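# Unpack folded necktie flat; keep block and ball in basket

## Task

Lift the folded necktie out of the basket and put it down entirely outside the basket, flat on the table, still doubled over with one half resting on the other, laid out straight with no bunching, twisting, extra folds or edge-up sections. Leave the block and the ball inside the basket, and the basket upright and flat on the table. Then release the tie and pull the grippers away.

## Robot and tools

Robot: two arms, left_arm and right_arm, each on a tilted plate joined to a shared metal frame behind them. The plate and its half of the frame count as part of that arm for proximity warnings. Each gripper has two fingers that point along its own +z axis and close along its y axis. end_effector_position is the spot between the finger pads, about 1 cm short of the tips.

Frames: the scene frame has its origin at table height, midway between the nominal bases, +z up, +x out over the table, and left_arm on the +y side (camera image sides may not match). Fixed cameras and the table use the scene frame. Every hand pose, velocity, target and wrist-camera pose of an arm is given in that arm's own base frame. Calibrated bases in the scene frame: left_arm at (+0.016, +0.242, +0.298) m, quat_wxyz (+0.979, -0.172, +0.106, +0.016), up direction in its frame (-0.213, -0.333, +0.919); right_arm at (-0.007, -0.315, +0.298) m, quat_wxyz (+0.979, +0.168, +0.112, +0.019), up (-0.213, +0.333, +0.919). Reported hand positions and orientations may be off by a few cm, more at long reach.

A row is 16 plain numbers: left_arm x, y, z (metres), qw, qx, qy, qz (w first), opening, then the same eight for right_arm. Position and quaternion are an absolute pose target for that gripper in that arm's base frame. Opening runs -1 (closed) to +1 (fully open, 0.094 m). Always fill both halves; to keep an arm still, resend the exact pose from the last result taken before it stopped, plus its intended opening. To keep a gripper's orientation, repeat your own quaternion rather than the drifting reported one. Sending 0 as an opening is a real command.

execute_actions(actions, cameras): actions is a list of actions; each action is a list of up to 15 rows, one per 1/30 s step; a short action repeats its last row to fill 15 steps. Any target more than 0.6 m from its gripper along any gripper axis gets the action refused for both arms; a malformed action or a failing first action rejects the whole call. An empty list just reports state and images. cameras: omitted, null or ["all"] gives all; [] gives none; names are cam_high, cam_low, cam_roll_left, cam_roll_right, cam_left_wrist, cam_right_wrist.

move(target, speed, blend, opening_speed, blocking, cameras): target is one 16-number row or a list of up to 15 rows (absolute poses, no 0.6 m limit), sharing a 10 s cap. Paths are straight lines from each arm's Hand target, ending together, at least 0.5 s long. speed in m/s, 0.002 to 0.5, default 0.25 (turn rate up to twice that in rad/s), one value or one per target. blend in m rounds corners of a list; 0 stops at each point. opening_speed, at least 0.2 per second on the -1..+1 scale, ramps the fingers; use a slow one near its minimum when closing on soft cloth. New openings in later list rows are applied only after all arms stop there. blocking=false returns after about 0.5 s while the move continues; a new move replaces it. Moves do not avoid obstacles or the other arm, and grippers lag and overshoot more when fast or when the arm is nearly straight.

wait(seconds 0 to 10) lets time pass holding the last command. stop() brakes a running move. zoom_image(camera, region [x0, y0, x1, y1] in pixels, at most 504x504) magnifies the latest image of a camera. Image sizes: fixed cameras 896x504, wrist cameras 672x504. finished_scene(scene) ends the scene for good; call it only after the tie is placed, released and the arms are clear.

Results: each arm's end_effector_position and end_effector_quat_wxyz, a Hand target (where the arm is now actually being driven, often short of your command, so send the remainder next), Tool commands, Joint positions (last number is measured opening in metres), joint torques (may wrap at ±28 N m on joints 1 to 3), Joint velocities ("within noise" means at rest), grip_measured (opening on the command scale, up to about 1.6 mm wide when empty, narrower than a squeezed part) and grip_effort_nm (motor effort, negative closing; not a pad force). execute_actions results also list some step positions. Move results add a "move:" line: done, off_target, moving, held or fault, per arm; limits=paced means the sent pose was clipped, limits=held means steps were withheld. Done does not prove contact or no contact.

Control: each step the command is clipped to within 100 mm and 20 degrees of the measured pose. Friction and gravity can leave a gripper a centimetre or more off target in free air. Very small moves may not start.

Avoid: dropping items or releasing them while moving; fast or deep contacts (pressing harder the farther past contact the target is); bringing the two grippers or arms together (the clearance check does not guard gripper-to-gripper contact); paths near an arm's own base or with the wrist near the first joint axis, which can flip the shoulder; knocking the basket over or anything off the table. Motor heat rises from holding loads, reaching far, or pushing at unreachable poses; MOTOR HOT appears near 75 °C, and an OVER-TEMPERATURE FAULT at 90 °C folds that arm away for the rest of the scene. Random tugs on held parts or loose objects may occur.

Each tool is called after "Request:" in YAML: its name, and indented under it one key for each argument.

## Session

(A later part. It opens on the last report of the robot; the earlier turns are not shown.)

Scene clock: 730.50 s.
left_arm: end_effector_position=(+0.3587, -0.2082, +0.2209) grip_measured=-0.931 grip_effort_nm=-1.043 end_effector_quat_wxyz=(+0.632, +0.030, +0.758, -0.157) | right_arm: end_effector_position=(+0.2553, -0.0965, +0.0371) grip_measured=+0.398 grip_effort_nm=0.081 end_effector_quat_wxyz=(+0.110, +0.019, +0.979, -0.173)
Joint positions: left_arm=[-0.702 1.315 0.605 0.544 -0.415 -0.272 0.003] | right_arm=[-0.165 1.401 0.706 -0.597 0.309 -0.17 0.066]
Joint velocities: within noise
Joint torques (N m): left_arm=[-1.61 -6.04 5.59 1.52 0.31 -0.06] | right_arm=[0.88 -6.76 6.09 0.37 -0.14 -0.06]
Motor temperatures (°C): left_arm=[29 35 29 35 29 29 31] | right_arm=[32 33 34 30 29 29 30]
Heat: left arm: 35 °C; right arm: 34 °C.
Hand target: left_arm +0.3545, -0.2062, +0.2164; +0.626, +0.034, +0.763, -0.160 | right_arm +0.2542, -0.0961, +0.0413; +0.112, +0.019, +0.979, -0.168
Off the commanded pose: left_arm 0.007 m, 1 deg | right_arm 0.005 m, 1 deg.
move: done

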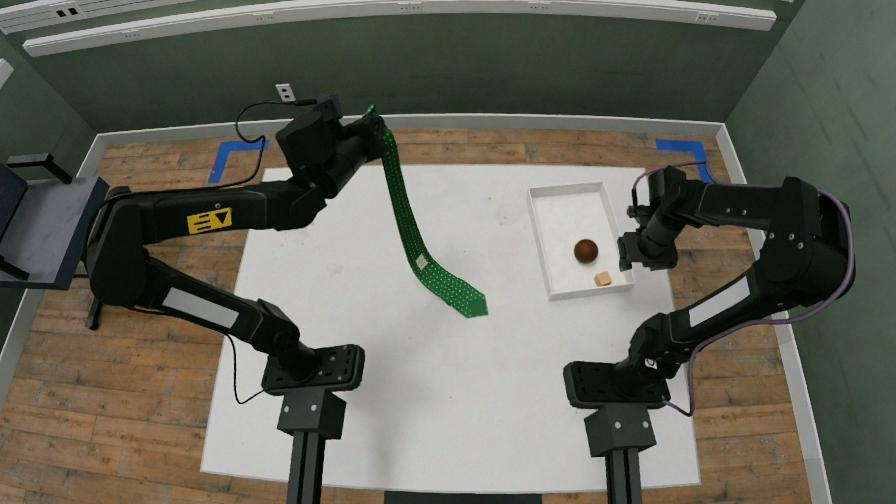

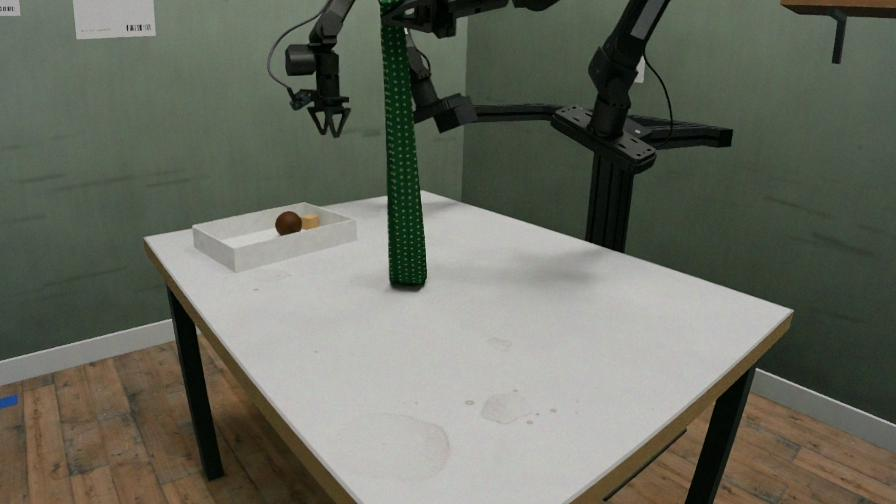

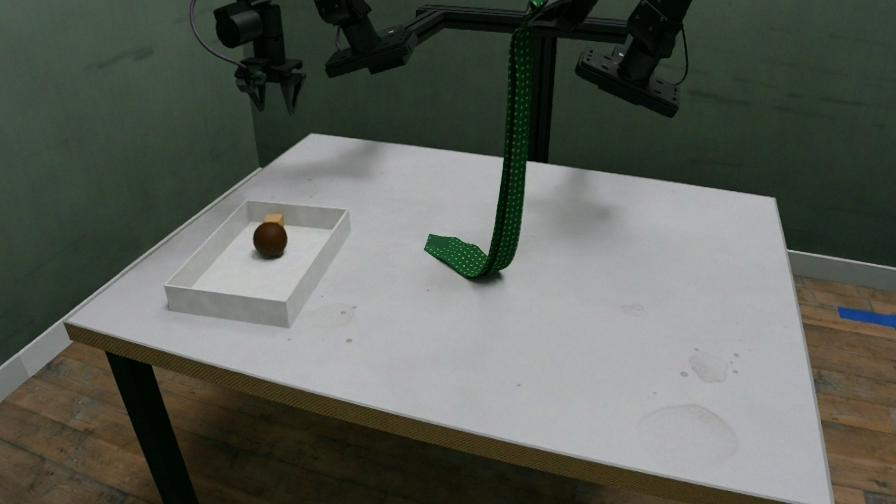

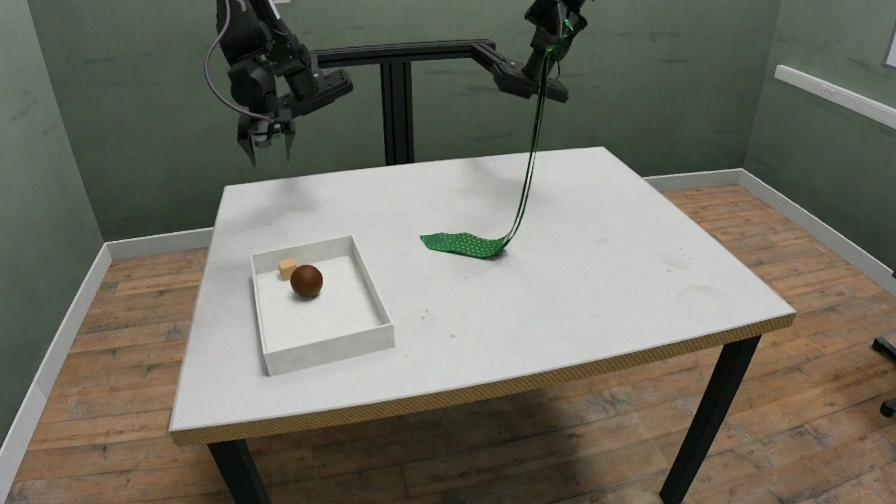

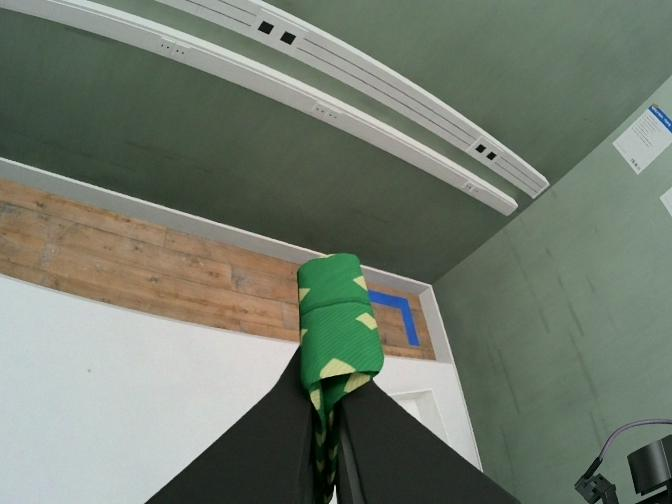

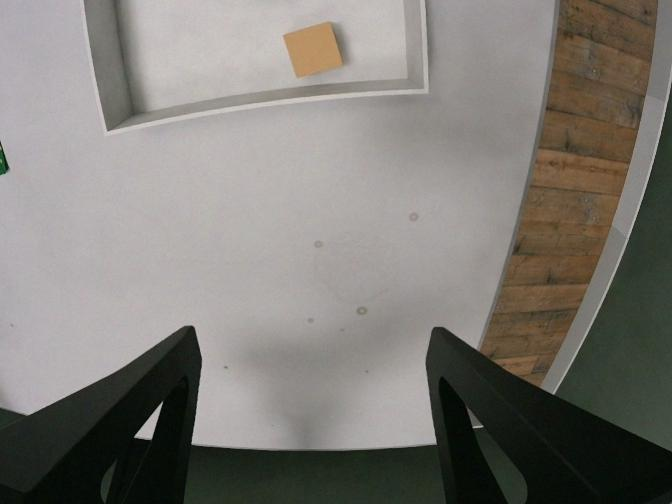

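Request:
move:
  target:
    - [0.2311,-0.3978,0.3034,0.6723,0.1709,0.7169,-0.0637,-1,0.2542,-0.0961,0.0415,0.112,0.019,0.979,-0.168,0.4]
    - [0.0971,-0.5010,0.3219,0.6922,0.2967,0.6573,-0.0130,-1,0.2542,-0.0961,0.0415,0.112,0.019,0.979,-0.168,0.4]
    - [0.0475,-0.5681,0.2725,0.6580,0.4165,0.6126,-0.1343,-1,0.2542,-0.0961,0.0415,0.112,0.019,0.979,-0.168,0.4]
  speed: 0.18
  blend: 0.05
  cameras: ["cam_high","cam_low","cam_roll_left","cam_roll_right"]

Scene clock: 758.20 s.
left_arm: end_effector_position=(+0.0568, -0.5593, +0.2610) grip_measured=-0.931 grip_effort_nm=-1.043 end_effector_quat_wxyz=(+0.654, +0.421, +0.619, -0.113) | right_arm: end_effector_position=(+0.2553, -0.0965, +0.0371) grip_measured=+0.398 grip_effort_nm=0.081 end_effector_quat_wxyz=(+0.110, +0.019, +0.979, -0.173)
Joint positions: left_arm=[-1.733 1.995 1.506 0.281 -0.954 0.256 0.003] | right_arm=[-0.165 1.401 0.706 -0.597 0.309 -0.17 0.066]
Joint velocities: within noise
Joint torques (N m): left_arm=[-2.71 -7.35 10.54 1.67 0.24 0.08] | right_arm=[0.87 -6.75 6.09 0.36 -0.13 -0.05]
Motor temperatures (°C): left_arm=[29 34 29 35 30 29 32] | right_arm=[32 33 34 30 29 29 30]
Heat: left arm: 35 °C; right arm: 34 °C.
Hand target: left_arm +0.0473, -0.5671, +0.2725; +0.658, +0.417, +0.613, -0.134 | right_arm +0.2542, -0.0961, +0.0413; +0.112, +0.019, +0.979, -0.168
Off the commanded pose: left_arm 0.017 m, 3 deg | right_arm 0.005 m, 1 deg.
move: off_target (left_arm)
Images, in order (width x height): cam_high 896x504, cam_low 896x504, cam_roll_left 896x504, cam_roll_right 896x504.

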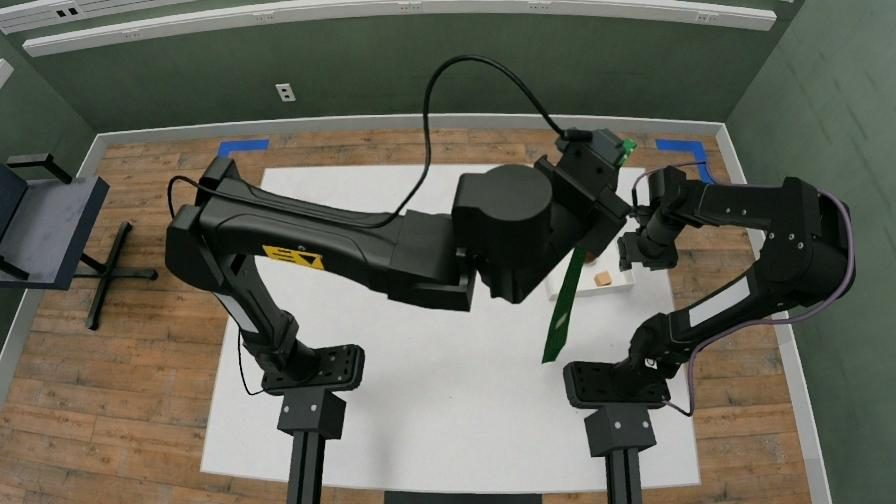

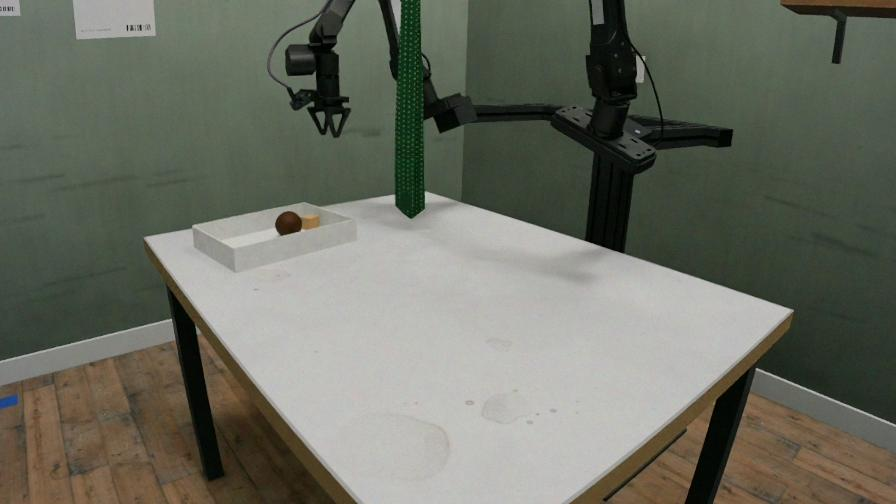

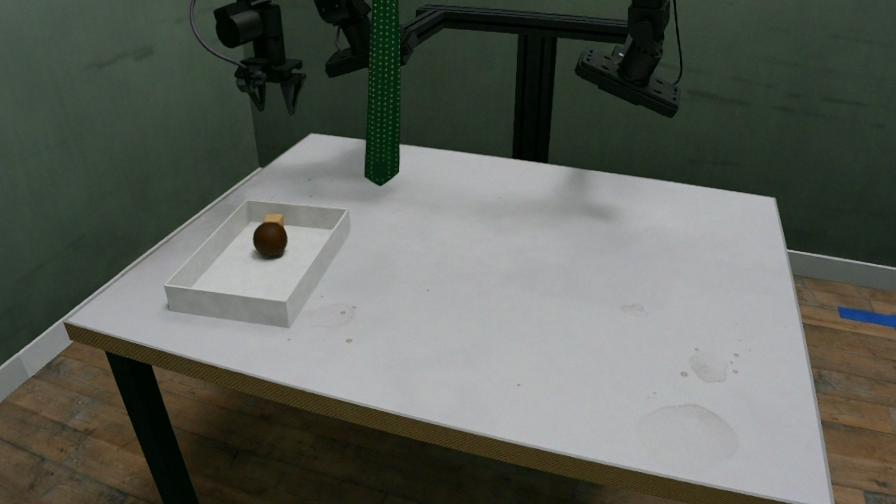

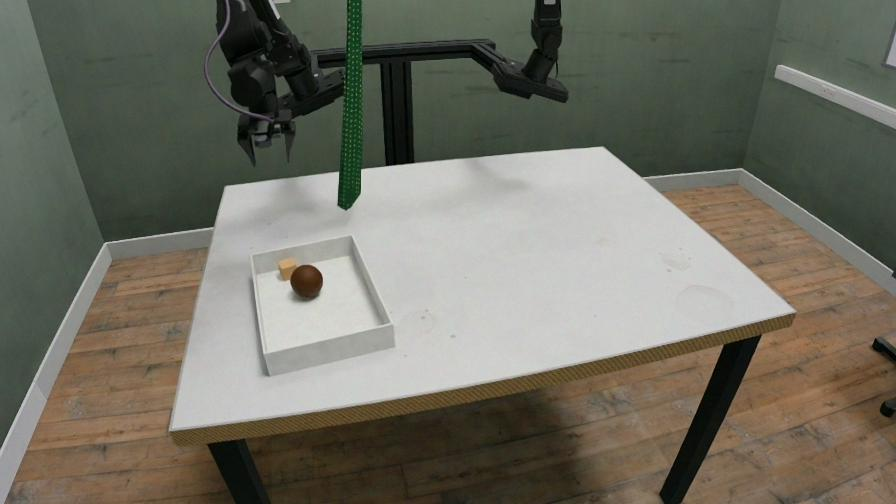

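Request:
move:
  target:
    - [0.0853,-0.5380,0.2186,0.6580,0.4165,0.6126,-0.1343,-1,0.2542,-0.0961,0.0415,0.112,0.019,0.979,-0.168,0.4]
    - [0.1932,-0.4529,0.2200,0.6922,0.2967,0.6573,-0.0130,-1,0.2542,-0.0961,0.0415,0.112,0.019,0.979,-0.168,0.4]
    - [0.2715,-0.2905,0.2428,0.6723,0.1709,0.7169,-0.0637,-1,0.2542,-0.0961,0.0415,0.112,0.019,0.979,-0.168,0.4]
    - [0.3570,-0.1102,0.1865,0.6253,0.0339,0.7628,-0.1595,-1,0.2542,-0.0961,0.0415,0.112,0.019,0.979,-0.168,0.4]
  speed: 0.15
  blend: 0.05
  cameras: ["cam_high","cam_low","cam_roll_left","cam_roll_right"]

Scene clock: 779.13 s.
left_arm: end_effector_position=(+0.3590, -0.1098, +0.1931) grip_measured=-0.931 grip_effort_nm=-1.043 end_effector_quat_wxyz=(+0.630, +0.032, +0.761, -0.154) | right_arm: end_effector_position=(+0.2553, -0.0965, +0.0371) grip_measured=+0.398 grip_effort_nm=0.085 end_effector_quat_wxyz=(+0.110, +0.019, +0.979, -0.173)
Joint positions: left_arm=[-0.315 1.149 0.383 0.606 -0.032 -0.203 0.003] | right_arm=[-0.165 1.401 0.706 -0.597 0.309 -0.17 0.066]
Joint velocities: within noise
Joint torques (N m): left_arm=[-0.92 -3.15 5.04 1.84 0.36 -0.05] | right_arm=[0.87 -6.75 6.09 0.37 -0.13 -0.05]
Motor temperatures (°C): left_arm=[29 34 30 36 30 29 32] | right_arm=[32 33 34 30 29 29 30]
Heat: left arm: 36 °C; right arm: 34 °C.
Hand target: left_arm +0.3569, -0.1101, +0.1865; +0.625, +0.034, +0.763, -0.159 | right_arm +0.2542, -0.0961, +0.0413; +0.112, +0.019, +0.979, -0.168
Off the commanded pose: left_arm 0.007 m, 1 deg | right_arm 0.005 m, 1 deg.
move: done; blend cut to 0.036 m at target 1
Images, in order (width x height): cam_high 896x504, cam_low 896x504, cam_roll_left 896x504, cam_roll_right 896x504.

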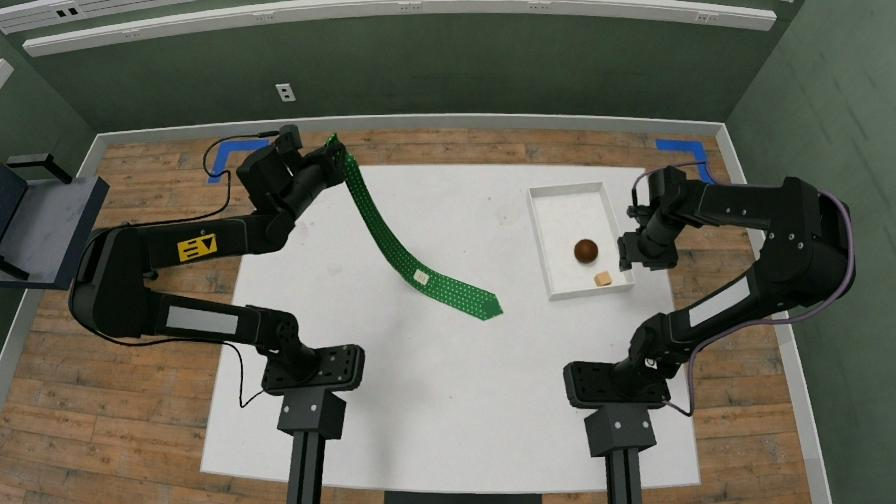

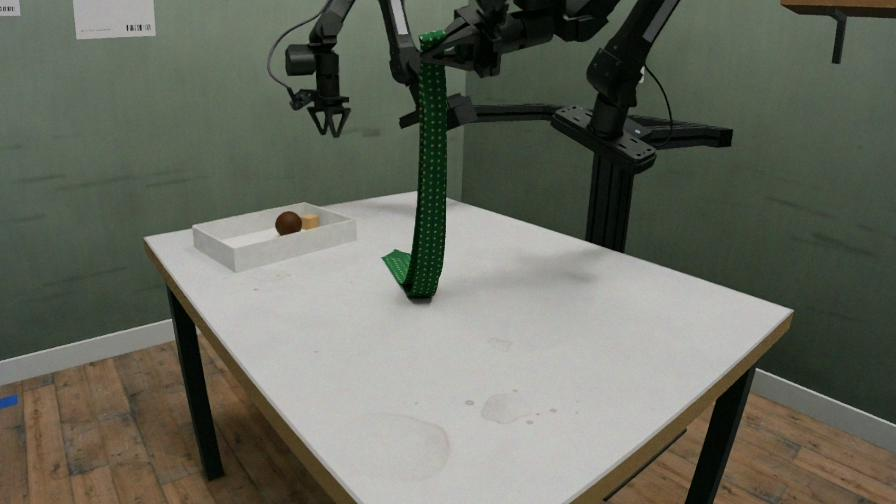

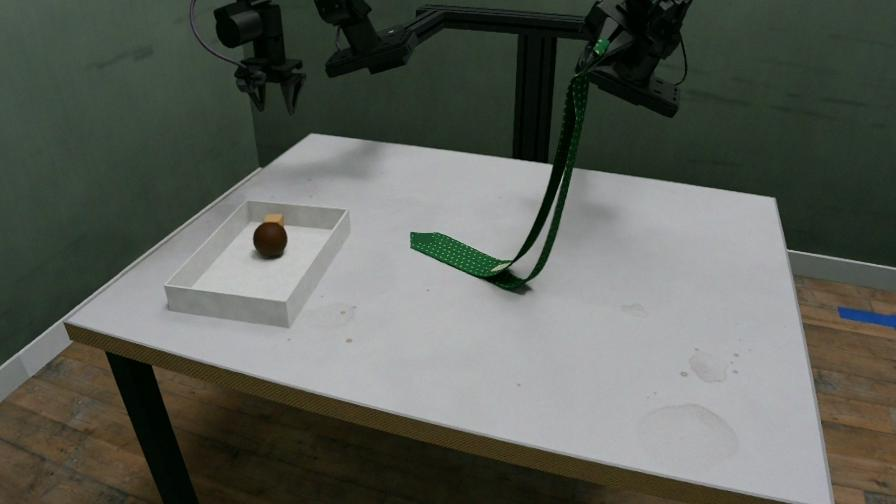

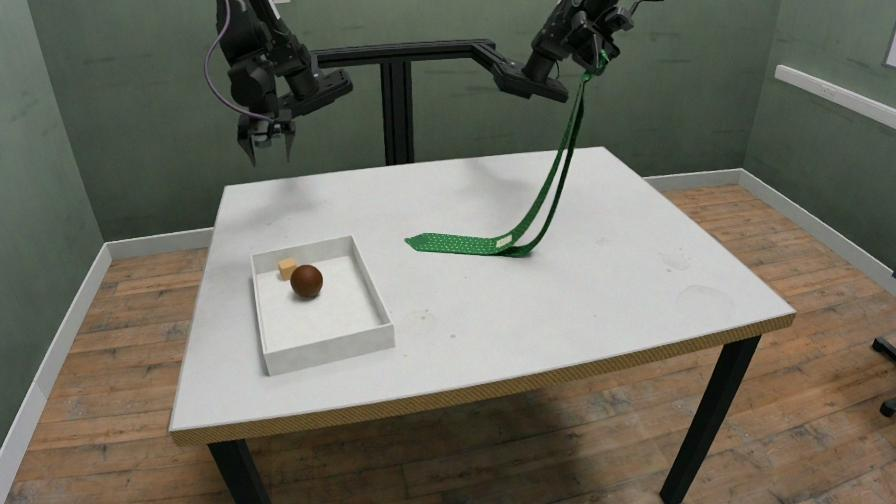

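Request:
move:
  target:
    - [0.2544,-0.3171,0.3163,0.6723,0.1709,0.7169,-0.0637,-1,0.2542,-0.0961,0.0415,0.112,0.019,0.979,-0.168,0.4]
    - [0.0971,-0.5010,0.3219,0.6922,0.2967,0.6573,-0.0130,-1,0.2542,-0.0961,0.0415,0.112,0.019,0.979,-0.168,0.4]
    - [0.0455,-0.5721,0.2725,0.6580,0.4165,0.6126,-0.1343,-1,0.2542,-0.0961,0.0415,0.112,0.019,0.979,-0.168,0.4]
  speed: 0.2
  blend: 0.05
  cameras: ["cam_high"]

Request:
move:
  target:
    - [0.0740,-0.5461,0.1967,0.6580,0.4165,0.6126,-0.1343,-1,0.2542,-0.0961,0.0415,0.112,0.019,0.979,-0.168,0.4]
    - [0.1155,-0.5133,0.1801,0.6580,0.4165,0.6126,-0.1343,-1,0.2542,-0.0961,0.0415,0.112,0.019,0.979,-0.168,0.4]
    - [0.1982,-0.3976,0.2142,0.6922,0.2967,0.6573,-0.0130,-1,0.2542,-0.0961,0.0415,0.112,0.019,0.979,-0.168,0.4]
    - [0.2658,-0.2644,0.2292,0.6723,0.1709,0.7169,-0.0637,-1,0.2542,-0.0961,0.0415,0.112,0.019,0.979,-0.168,0.4]
    - [0.3396,-0.1056,0.1732,0.6253,0.0339,0.7628,-0.1595,-1,0.2542,-0.0961,0.0415,0.112,0.019,0.979,-0.168,0.4]
  speed: 0.14
  blend: 0.03
  cameras: ["cam_high","cam_low","cam_roll_left","cam_roll_right"]

Scene clock: 803.03 s.
left_arm: end_effector_position=(+0.0546, -0.5631, +0.2608) grip_measured=-0.931 grip_effort_nm=-1.043 end_effector_quat_wxyz=(+0.654, +0.422, +0.618, -0.112) | right_arm: end_effector_position=(+0.2553, -0.0965, +0.0371) grip_measured=+0.398 grip_effort_nm=0.081 end_effector_quat_wxyz=(+0.110, +0.019, +0.979, -0.173)
Joint positions: left_arm=[-1.736 2.01 1.527 0.274 -0.957 0.257 0.003] | right_arm=[-0.165 1.401 0.706 -0.597 0.309 -0.17 0.066]
Joint velocities: within noise
Joint torques (N m): left_arm=[-2.69 -7.34 10.77 1.67 0.22 0.05] | right_arm=[0.9 -6.75 6.11 0.36 -0.14 -0.06]
Motor temperatures (°C): left_arm=[29 34 30 38 30 29 32] | right_arm=[32 33 34 30 29 29 30]
Heat: left arm: 38 °C; right arm: 34 °C.
Hand target: left_arm +0.0454, -0.5711, +0.2725; +0.658, +0.417, +0.613, -0.134 | right_arm +0.2542, -0.0961, +0.0413; +0.112, +0.019, +0.979, -0.168
Off the commanded pose: left_arm 0.017 m, 3 deg | right_arm 0.005 m, 1 deg.
move: off_target (left_arm)
Images, in order (width x height): cam_high 896x504.

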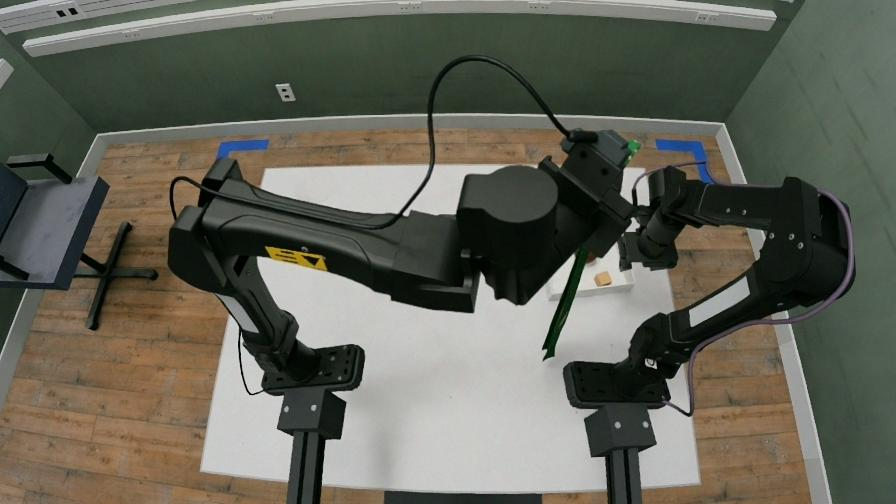

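Scene clock: 808.60 s.
left_arm: end_effector_position=(+0.3419, -0.1051, +0.1793) grip_measured=-0.931 grip_effort_nm=-1.043 end_effector_quat_wxyz=(+0.629, +0.032, +0.761, -0.154) | right_arm: end_effector_position=(+0.2553, -0.0965, +0.0371) grip_measured=+0.398 grip_effort_nm=0.081 end_effector_quat_wxyz=(+0.110, +0.019, +0.979, -0.173)
Joint positions: left_arm=[-0.319 1.093 0.293 0.638 -0.037 -0.204 0.003] | right_arm=[-0.165 1.401 0.706 -0.597 0.309 -0.17 0.066]
Joint velocities: within noise
Joint torques (N m): left_arm=[-0.76 -2.63 4.94 1.87 0.34 -0.05] | right_arm=[0.87 -6.75 6.09 0.36 -0.13 -0.05]
Motor temperatures (°C): left_arm=[29 34 29 38 30 29 32] | right_arm=[32 33 34 30 29 29 30]
Heat: left arm: 38 °C; right arm: 34 °C.
Hand target: left_arm +0.3395, -0.1057, +0.1733; +0.625, +0.034, +0.763, -0.159 | right_arm +0.2542, -0.0961, +0.0413; +0.112, +0.019, +0.979, -0.168
Off the commanded pose: left_arm 0.007 m, 1 deg | right_arm 0.005 m, 1 deg.
move: done; blend cut to 0.0277 m at target 1, 0.0277 m at target 2
Images, in order (width x height): cam_high 896x504, cam_low 896x504, cam_roll_left 896x504, cam_roll_right 896x504.

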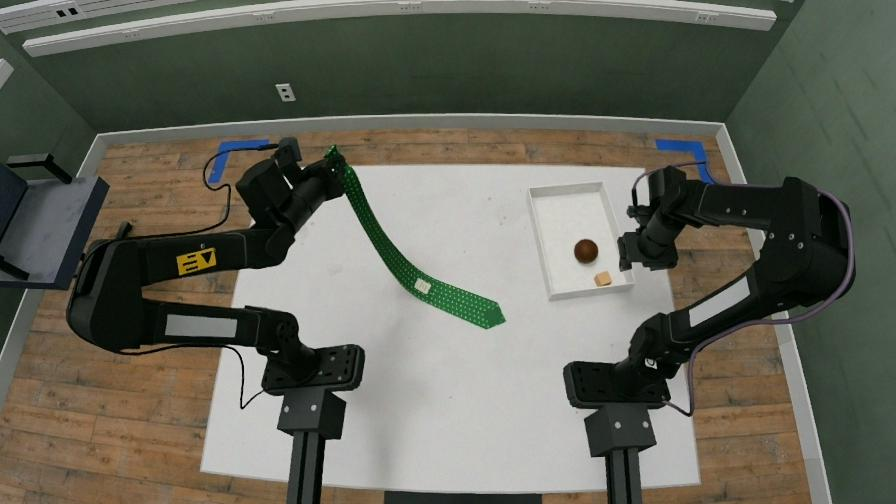

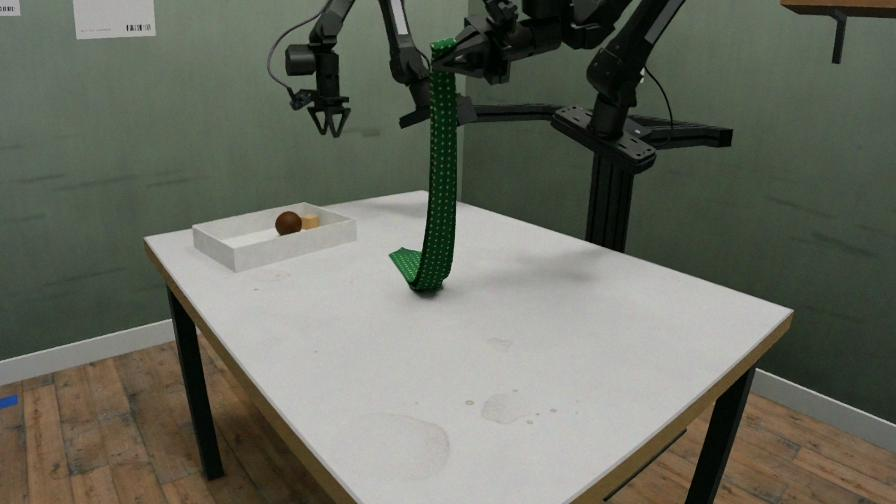

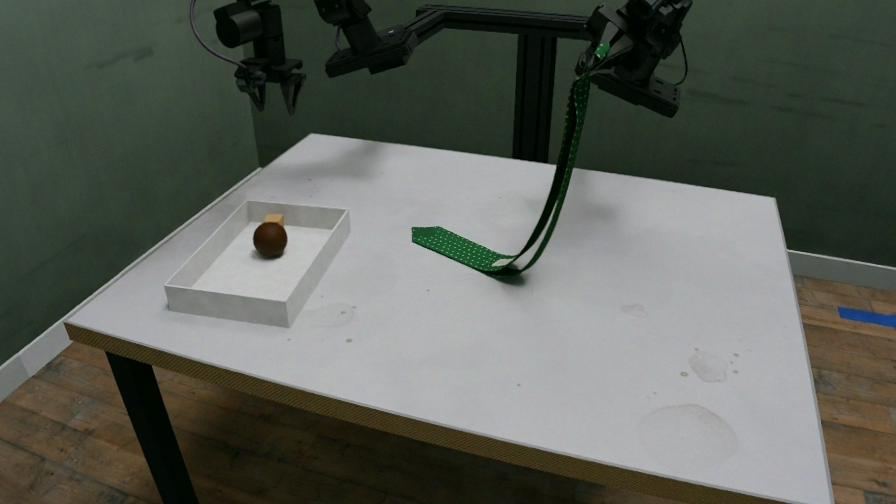

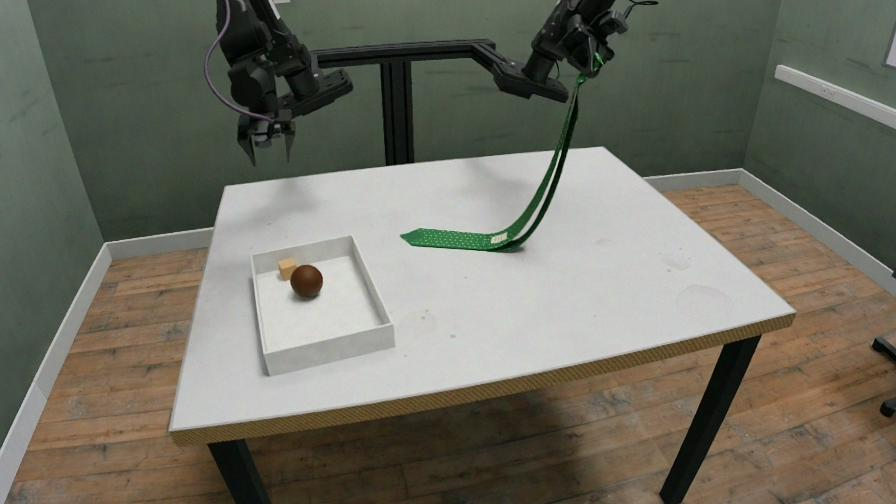

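Request:
move:
  target:
    - [0.4436,0.0686,0.0755,0.4134,-0.2593,0.8207,-0.2961,-1,0.2542,-0.0961,0.0415,0.112,0.019,0.979,-0.168,0.4]
  speed: 0.12

Scene clock: 837.23 s.
left_arm: end_effector_position=(+0.4408, +0.0690, +0.0776) grip_measured=-0.931 grip_effort_nm=-1.048 end_effector_quat_wxyz=(+0.422, -0.258, +0.820, -0.288) | right_arm: end_effector_position=(+0.2553, -0.0965, +0.0371) grip_measured=+0.398 grip_effort_nm=0.081 end_effector_quat_wxyz=(+0.110, +0.019, +0.979, -0.173)
Joint positions: left_arm=[0.371 1.772 0.767 0.401 0.572 -0.546 0.003] | right_arm=[-0.165 1.401 0.706 -0.597 0.309 -0.17 0.066]
Joint velocities: within noise
Joint torques (N m): left_arm=[-1.57 -7.64 6.06 1.08 0.59 -0.03] | right_arm=[0.88 -6.75 6.09 0.37 -0.13 -0.05]
Motor temperatures (°C): left_arm=[29 33 29 38 30 29 32] | right_arm=[32 33 34 29 29 29 30]
Heat: left arm: 38 °C; right arm: 34 °C.
Hand target: left_arm +0.4435, +0.0686, +0.0756; +0.414, -0.260, +0.821, -0.296 | right_arm +0.2542, -0.0961, +0.0413; +0.112, +0.019, +0.979, -0.168
Off the commanded pose: left_arm 0.003 m, 1 deg | right_arm 0.005 m, 1 deg.
move: done

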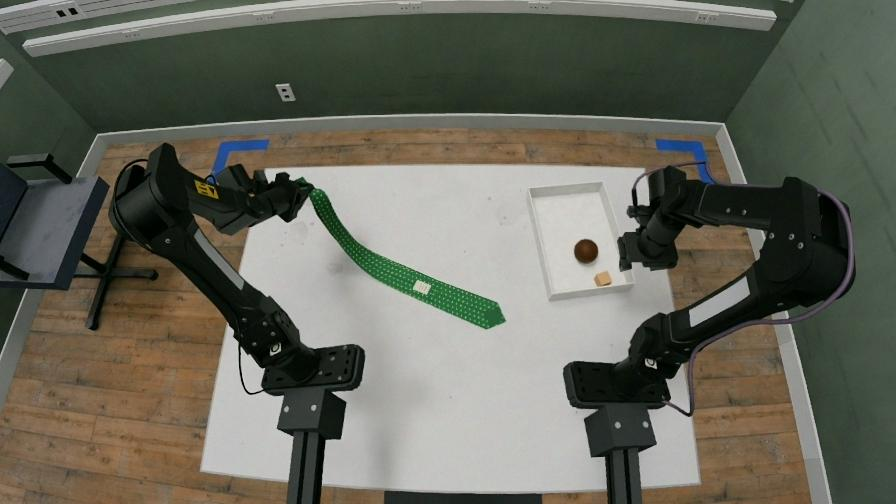

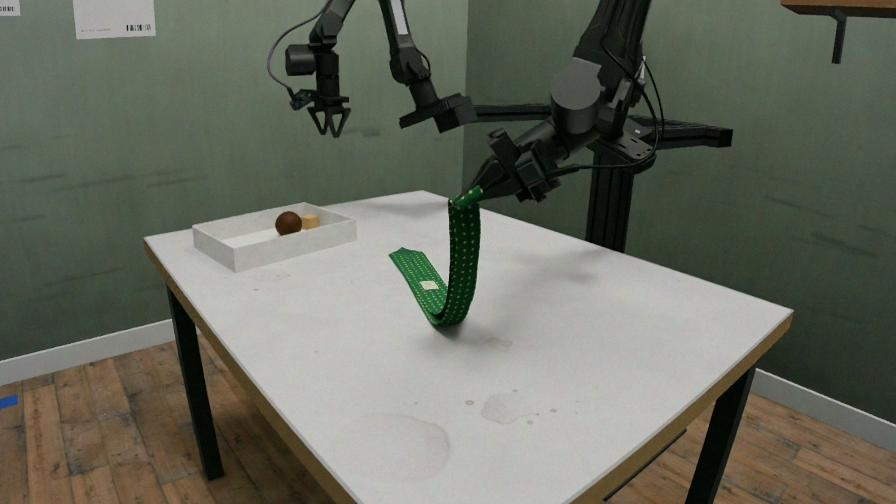

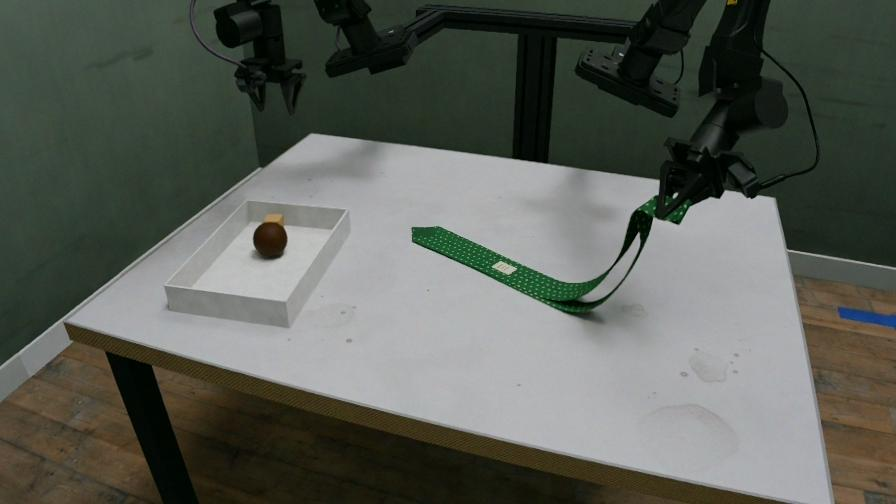

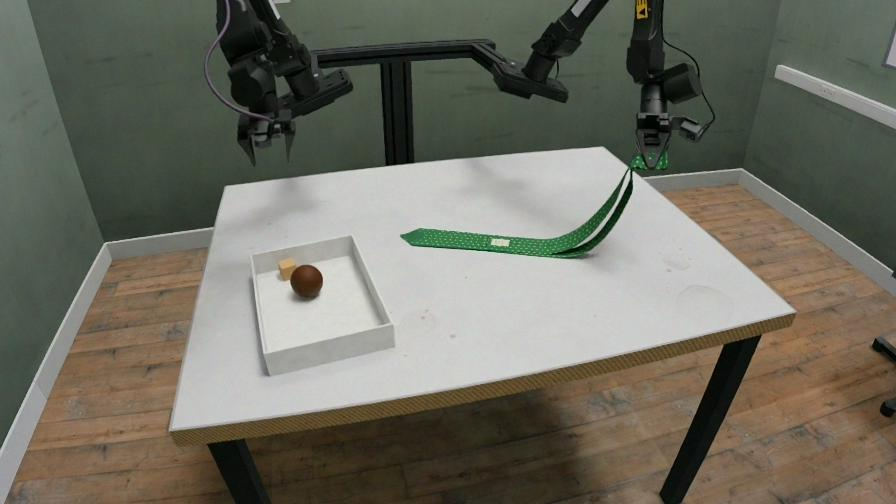

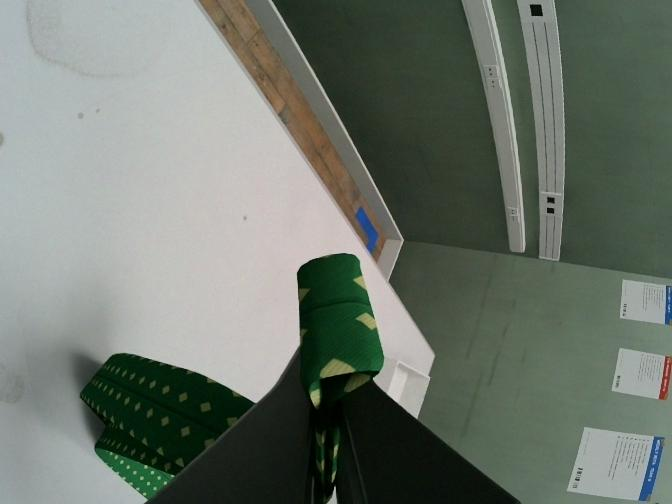

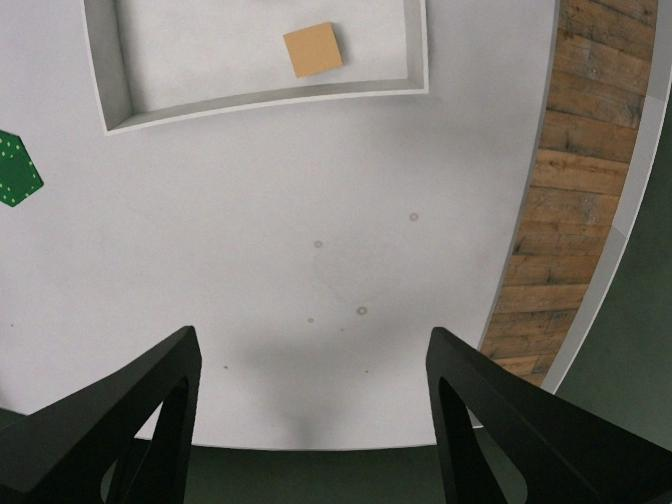

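Request:
move:
  target:
    - [0.5227,0.2045,-0.0636,0.3774,-0.3398,0.8034,-0.3101,-1,0.2542,-0.0961,0.0415,0.112,0.019,0.979,-0.168,0.4]
  speed: 0.12

Scene clock: 853.23 s.
left_arm: end_effector_position=(+0.5241, +0.2071, -0.0545) grip_measured=-0.931 grip_effort_nm=-1.048 end_effector_quat_wxyz=(+0.389, -0.341, +0.801, -0.302) | right_arm: end_effector_position=(+0.2553, -0.0965, +0.0371) grip_measured=+0.398 grip_effort_nm=0.081 end_effector_quat_wxyz=(+0.110, +0.019, +0.979, -0.173)
Joint positions: left_arm=[0.577 2.507 1.407 0.37 0.689 -0.546 0.003] | right_arm=[-0.165 1.401 0.706 -0.597 0.309 -0.17 0.066]
Joint velocities: within noise
Joint torques (N m): left_arm=[-1.85 -10.7 4.7 0.89 0.58 0.11] | right_arm=[0.87 -6.76 6.09 0.37 -0.13 -0.05]
Motor temperatures (°C): left_arm=[29 34 29 37 30 29 32] | right_arm=[31 33 34 29 29 29 30]
Heat: left arm: 37 °C; right arm: 34 °C.
Hand target: left_arm +0.5225, +0.2045, -0.0635; +0.378, -0.340, +0.803, -0.310 | right_arm +0.2542, -0.0961, +0.0413; +0.112, +0.019, +0.979, -0.168
Off the commanded pose: left_arm 0.010 m, 2 deg | right_arm 0.005 m, 1 deg.
move: done

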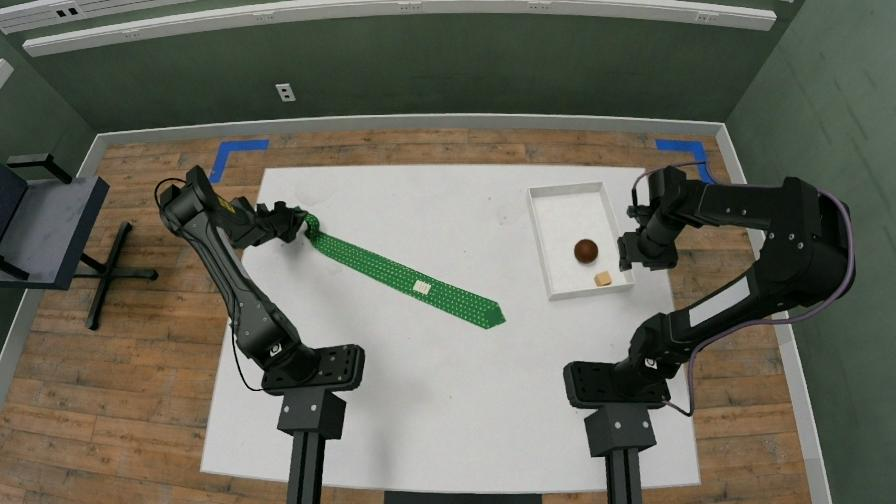

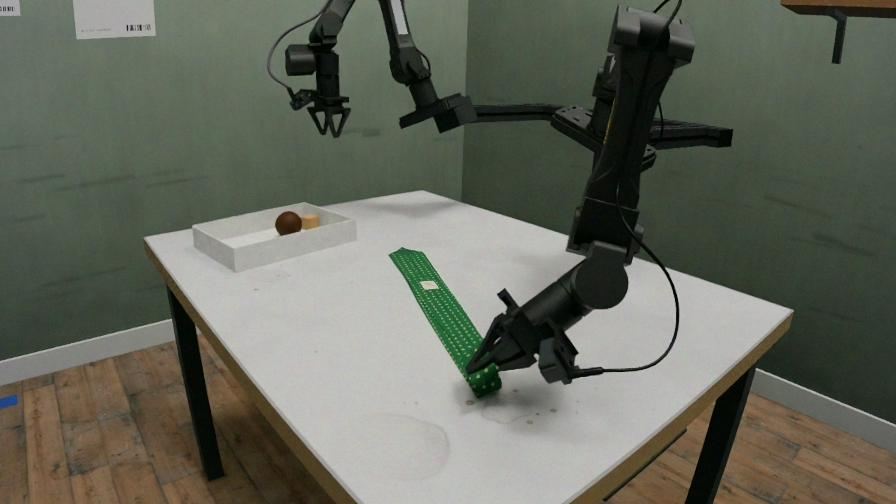

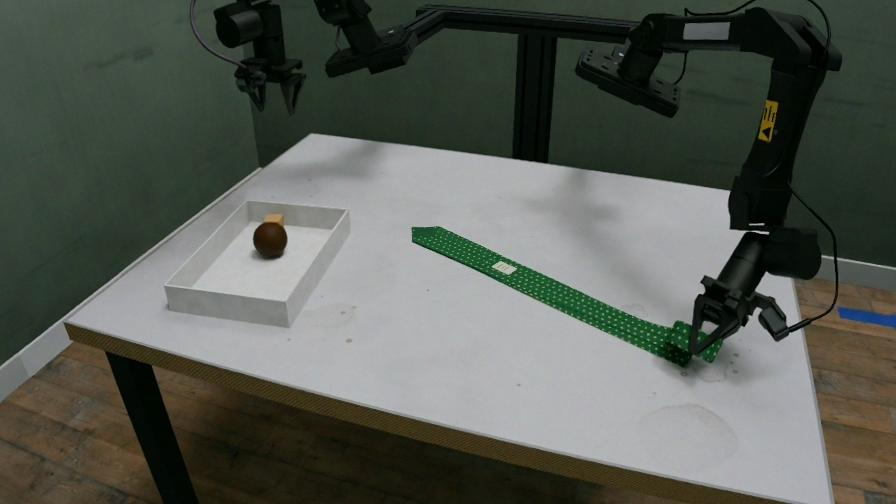

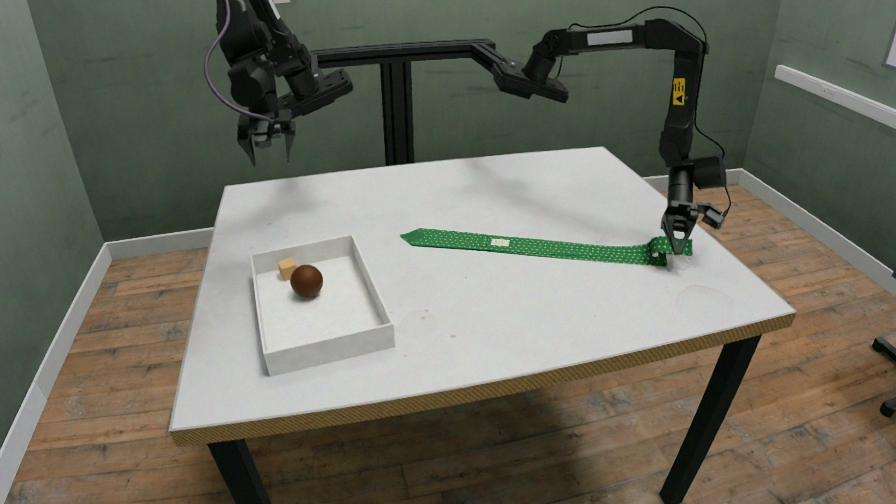

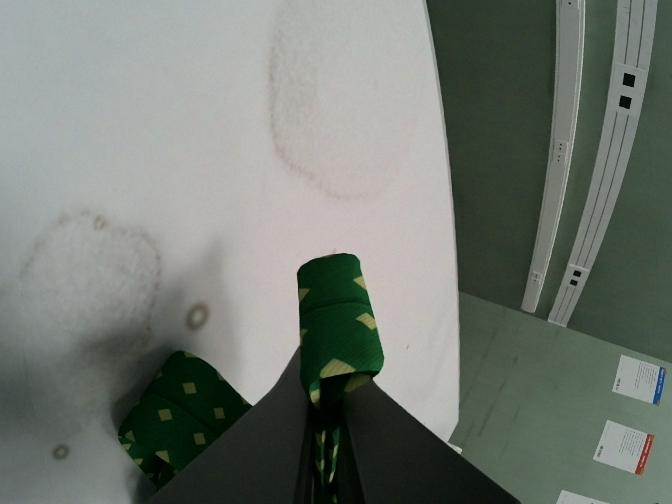

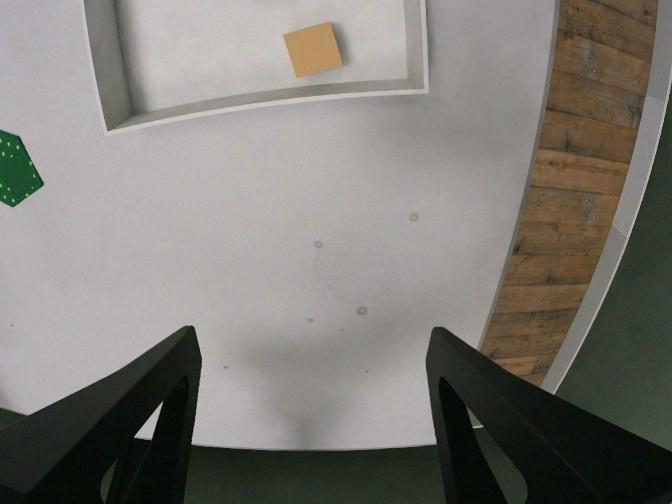

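Request:
zoom_image:
  camera: "cam_high"
  region: [200, 150, 540, 350]

Request:
zoom_image:
  camera: "cam_roll_left"
  region: [560, 230, 840, 420]

Request:
zoom_image:
  camera: "cam_low"
  region: [360, 230, 620, 430]

Scaled by 1.482.

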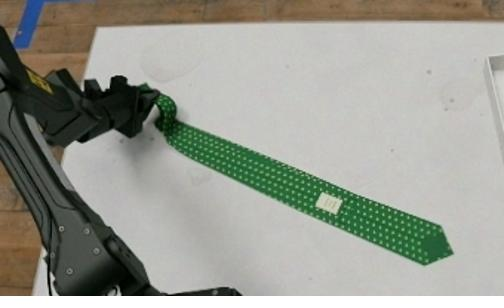

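Scaled by 1.800.

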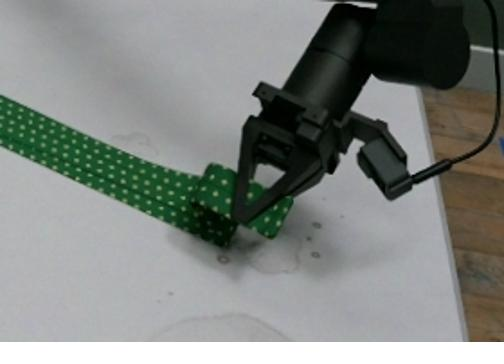

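Scaled by 1.938.

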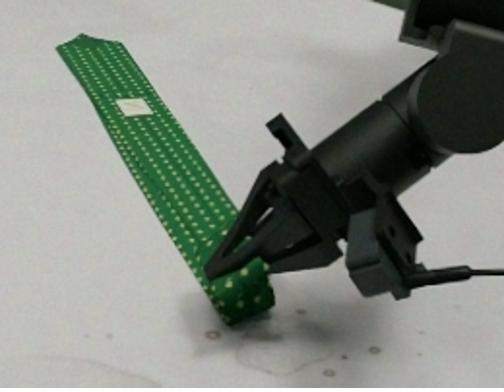

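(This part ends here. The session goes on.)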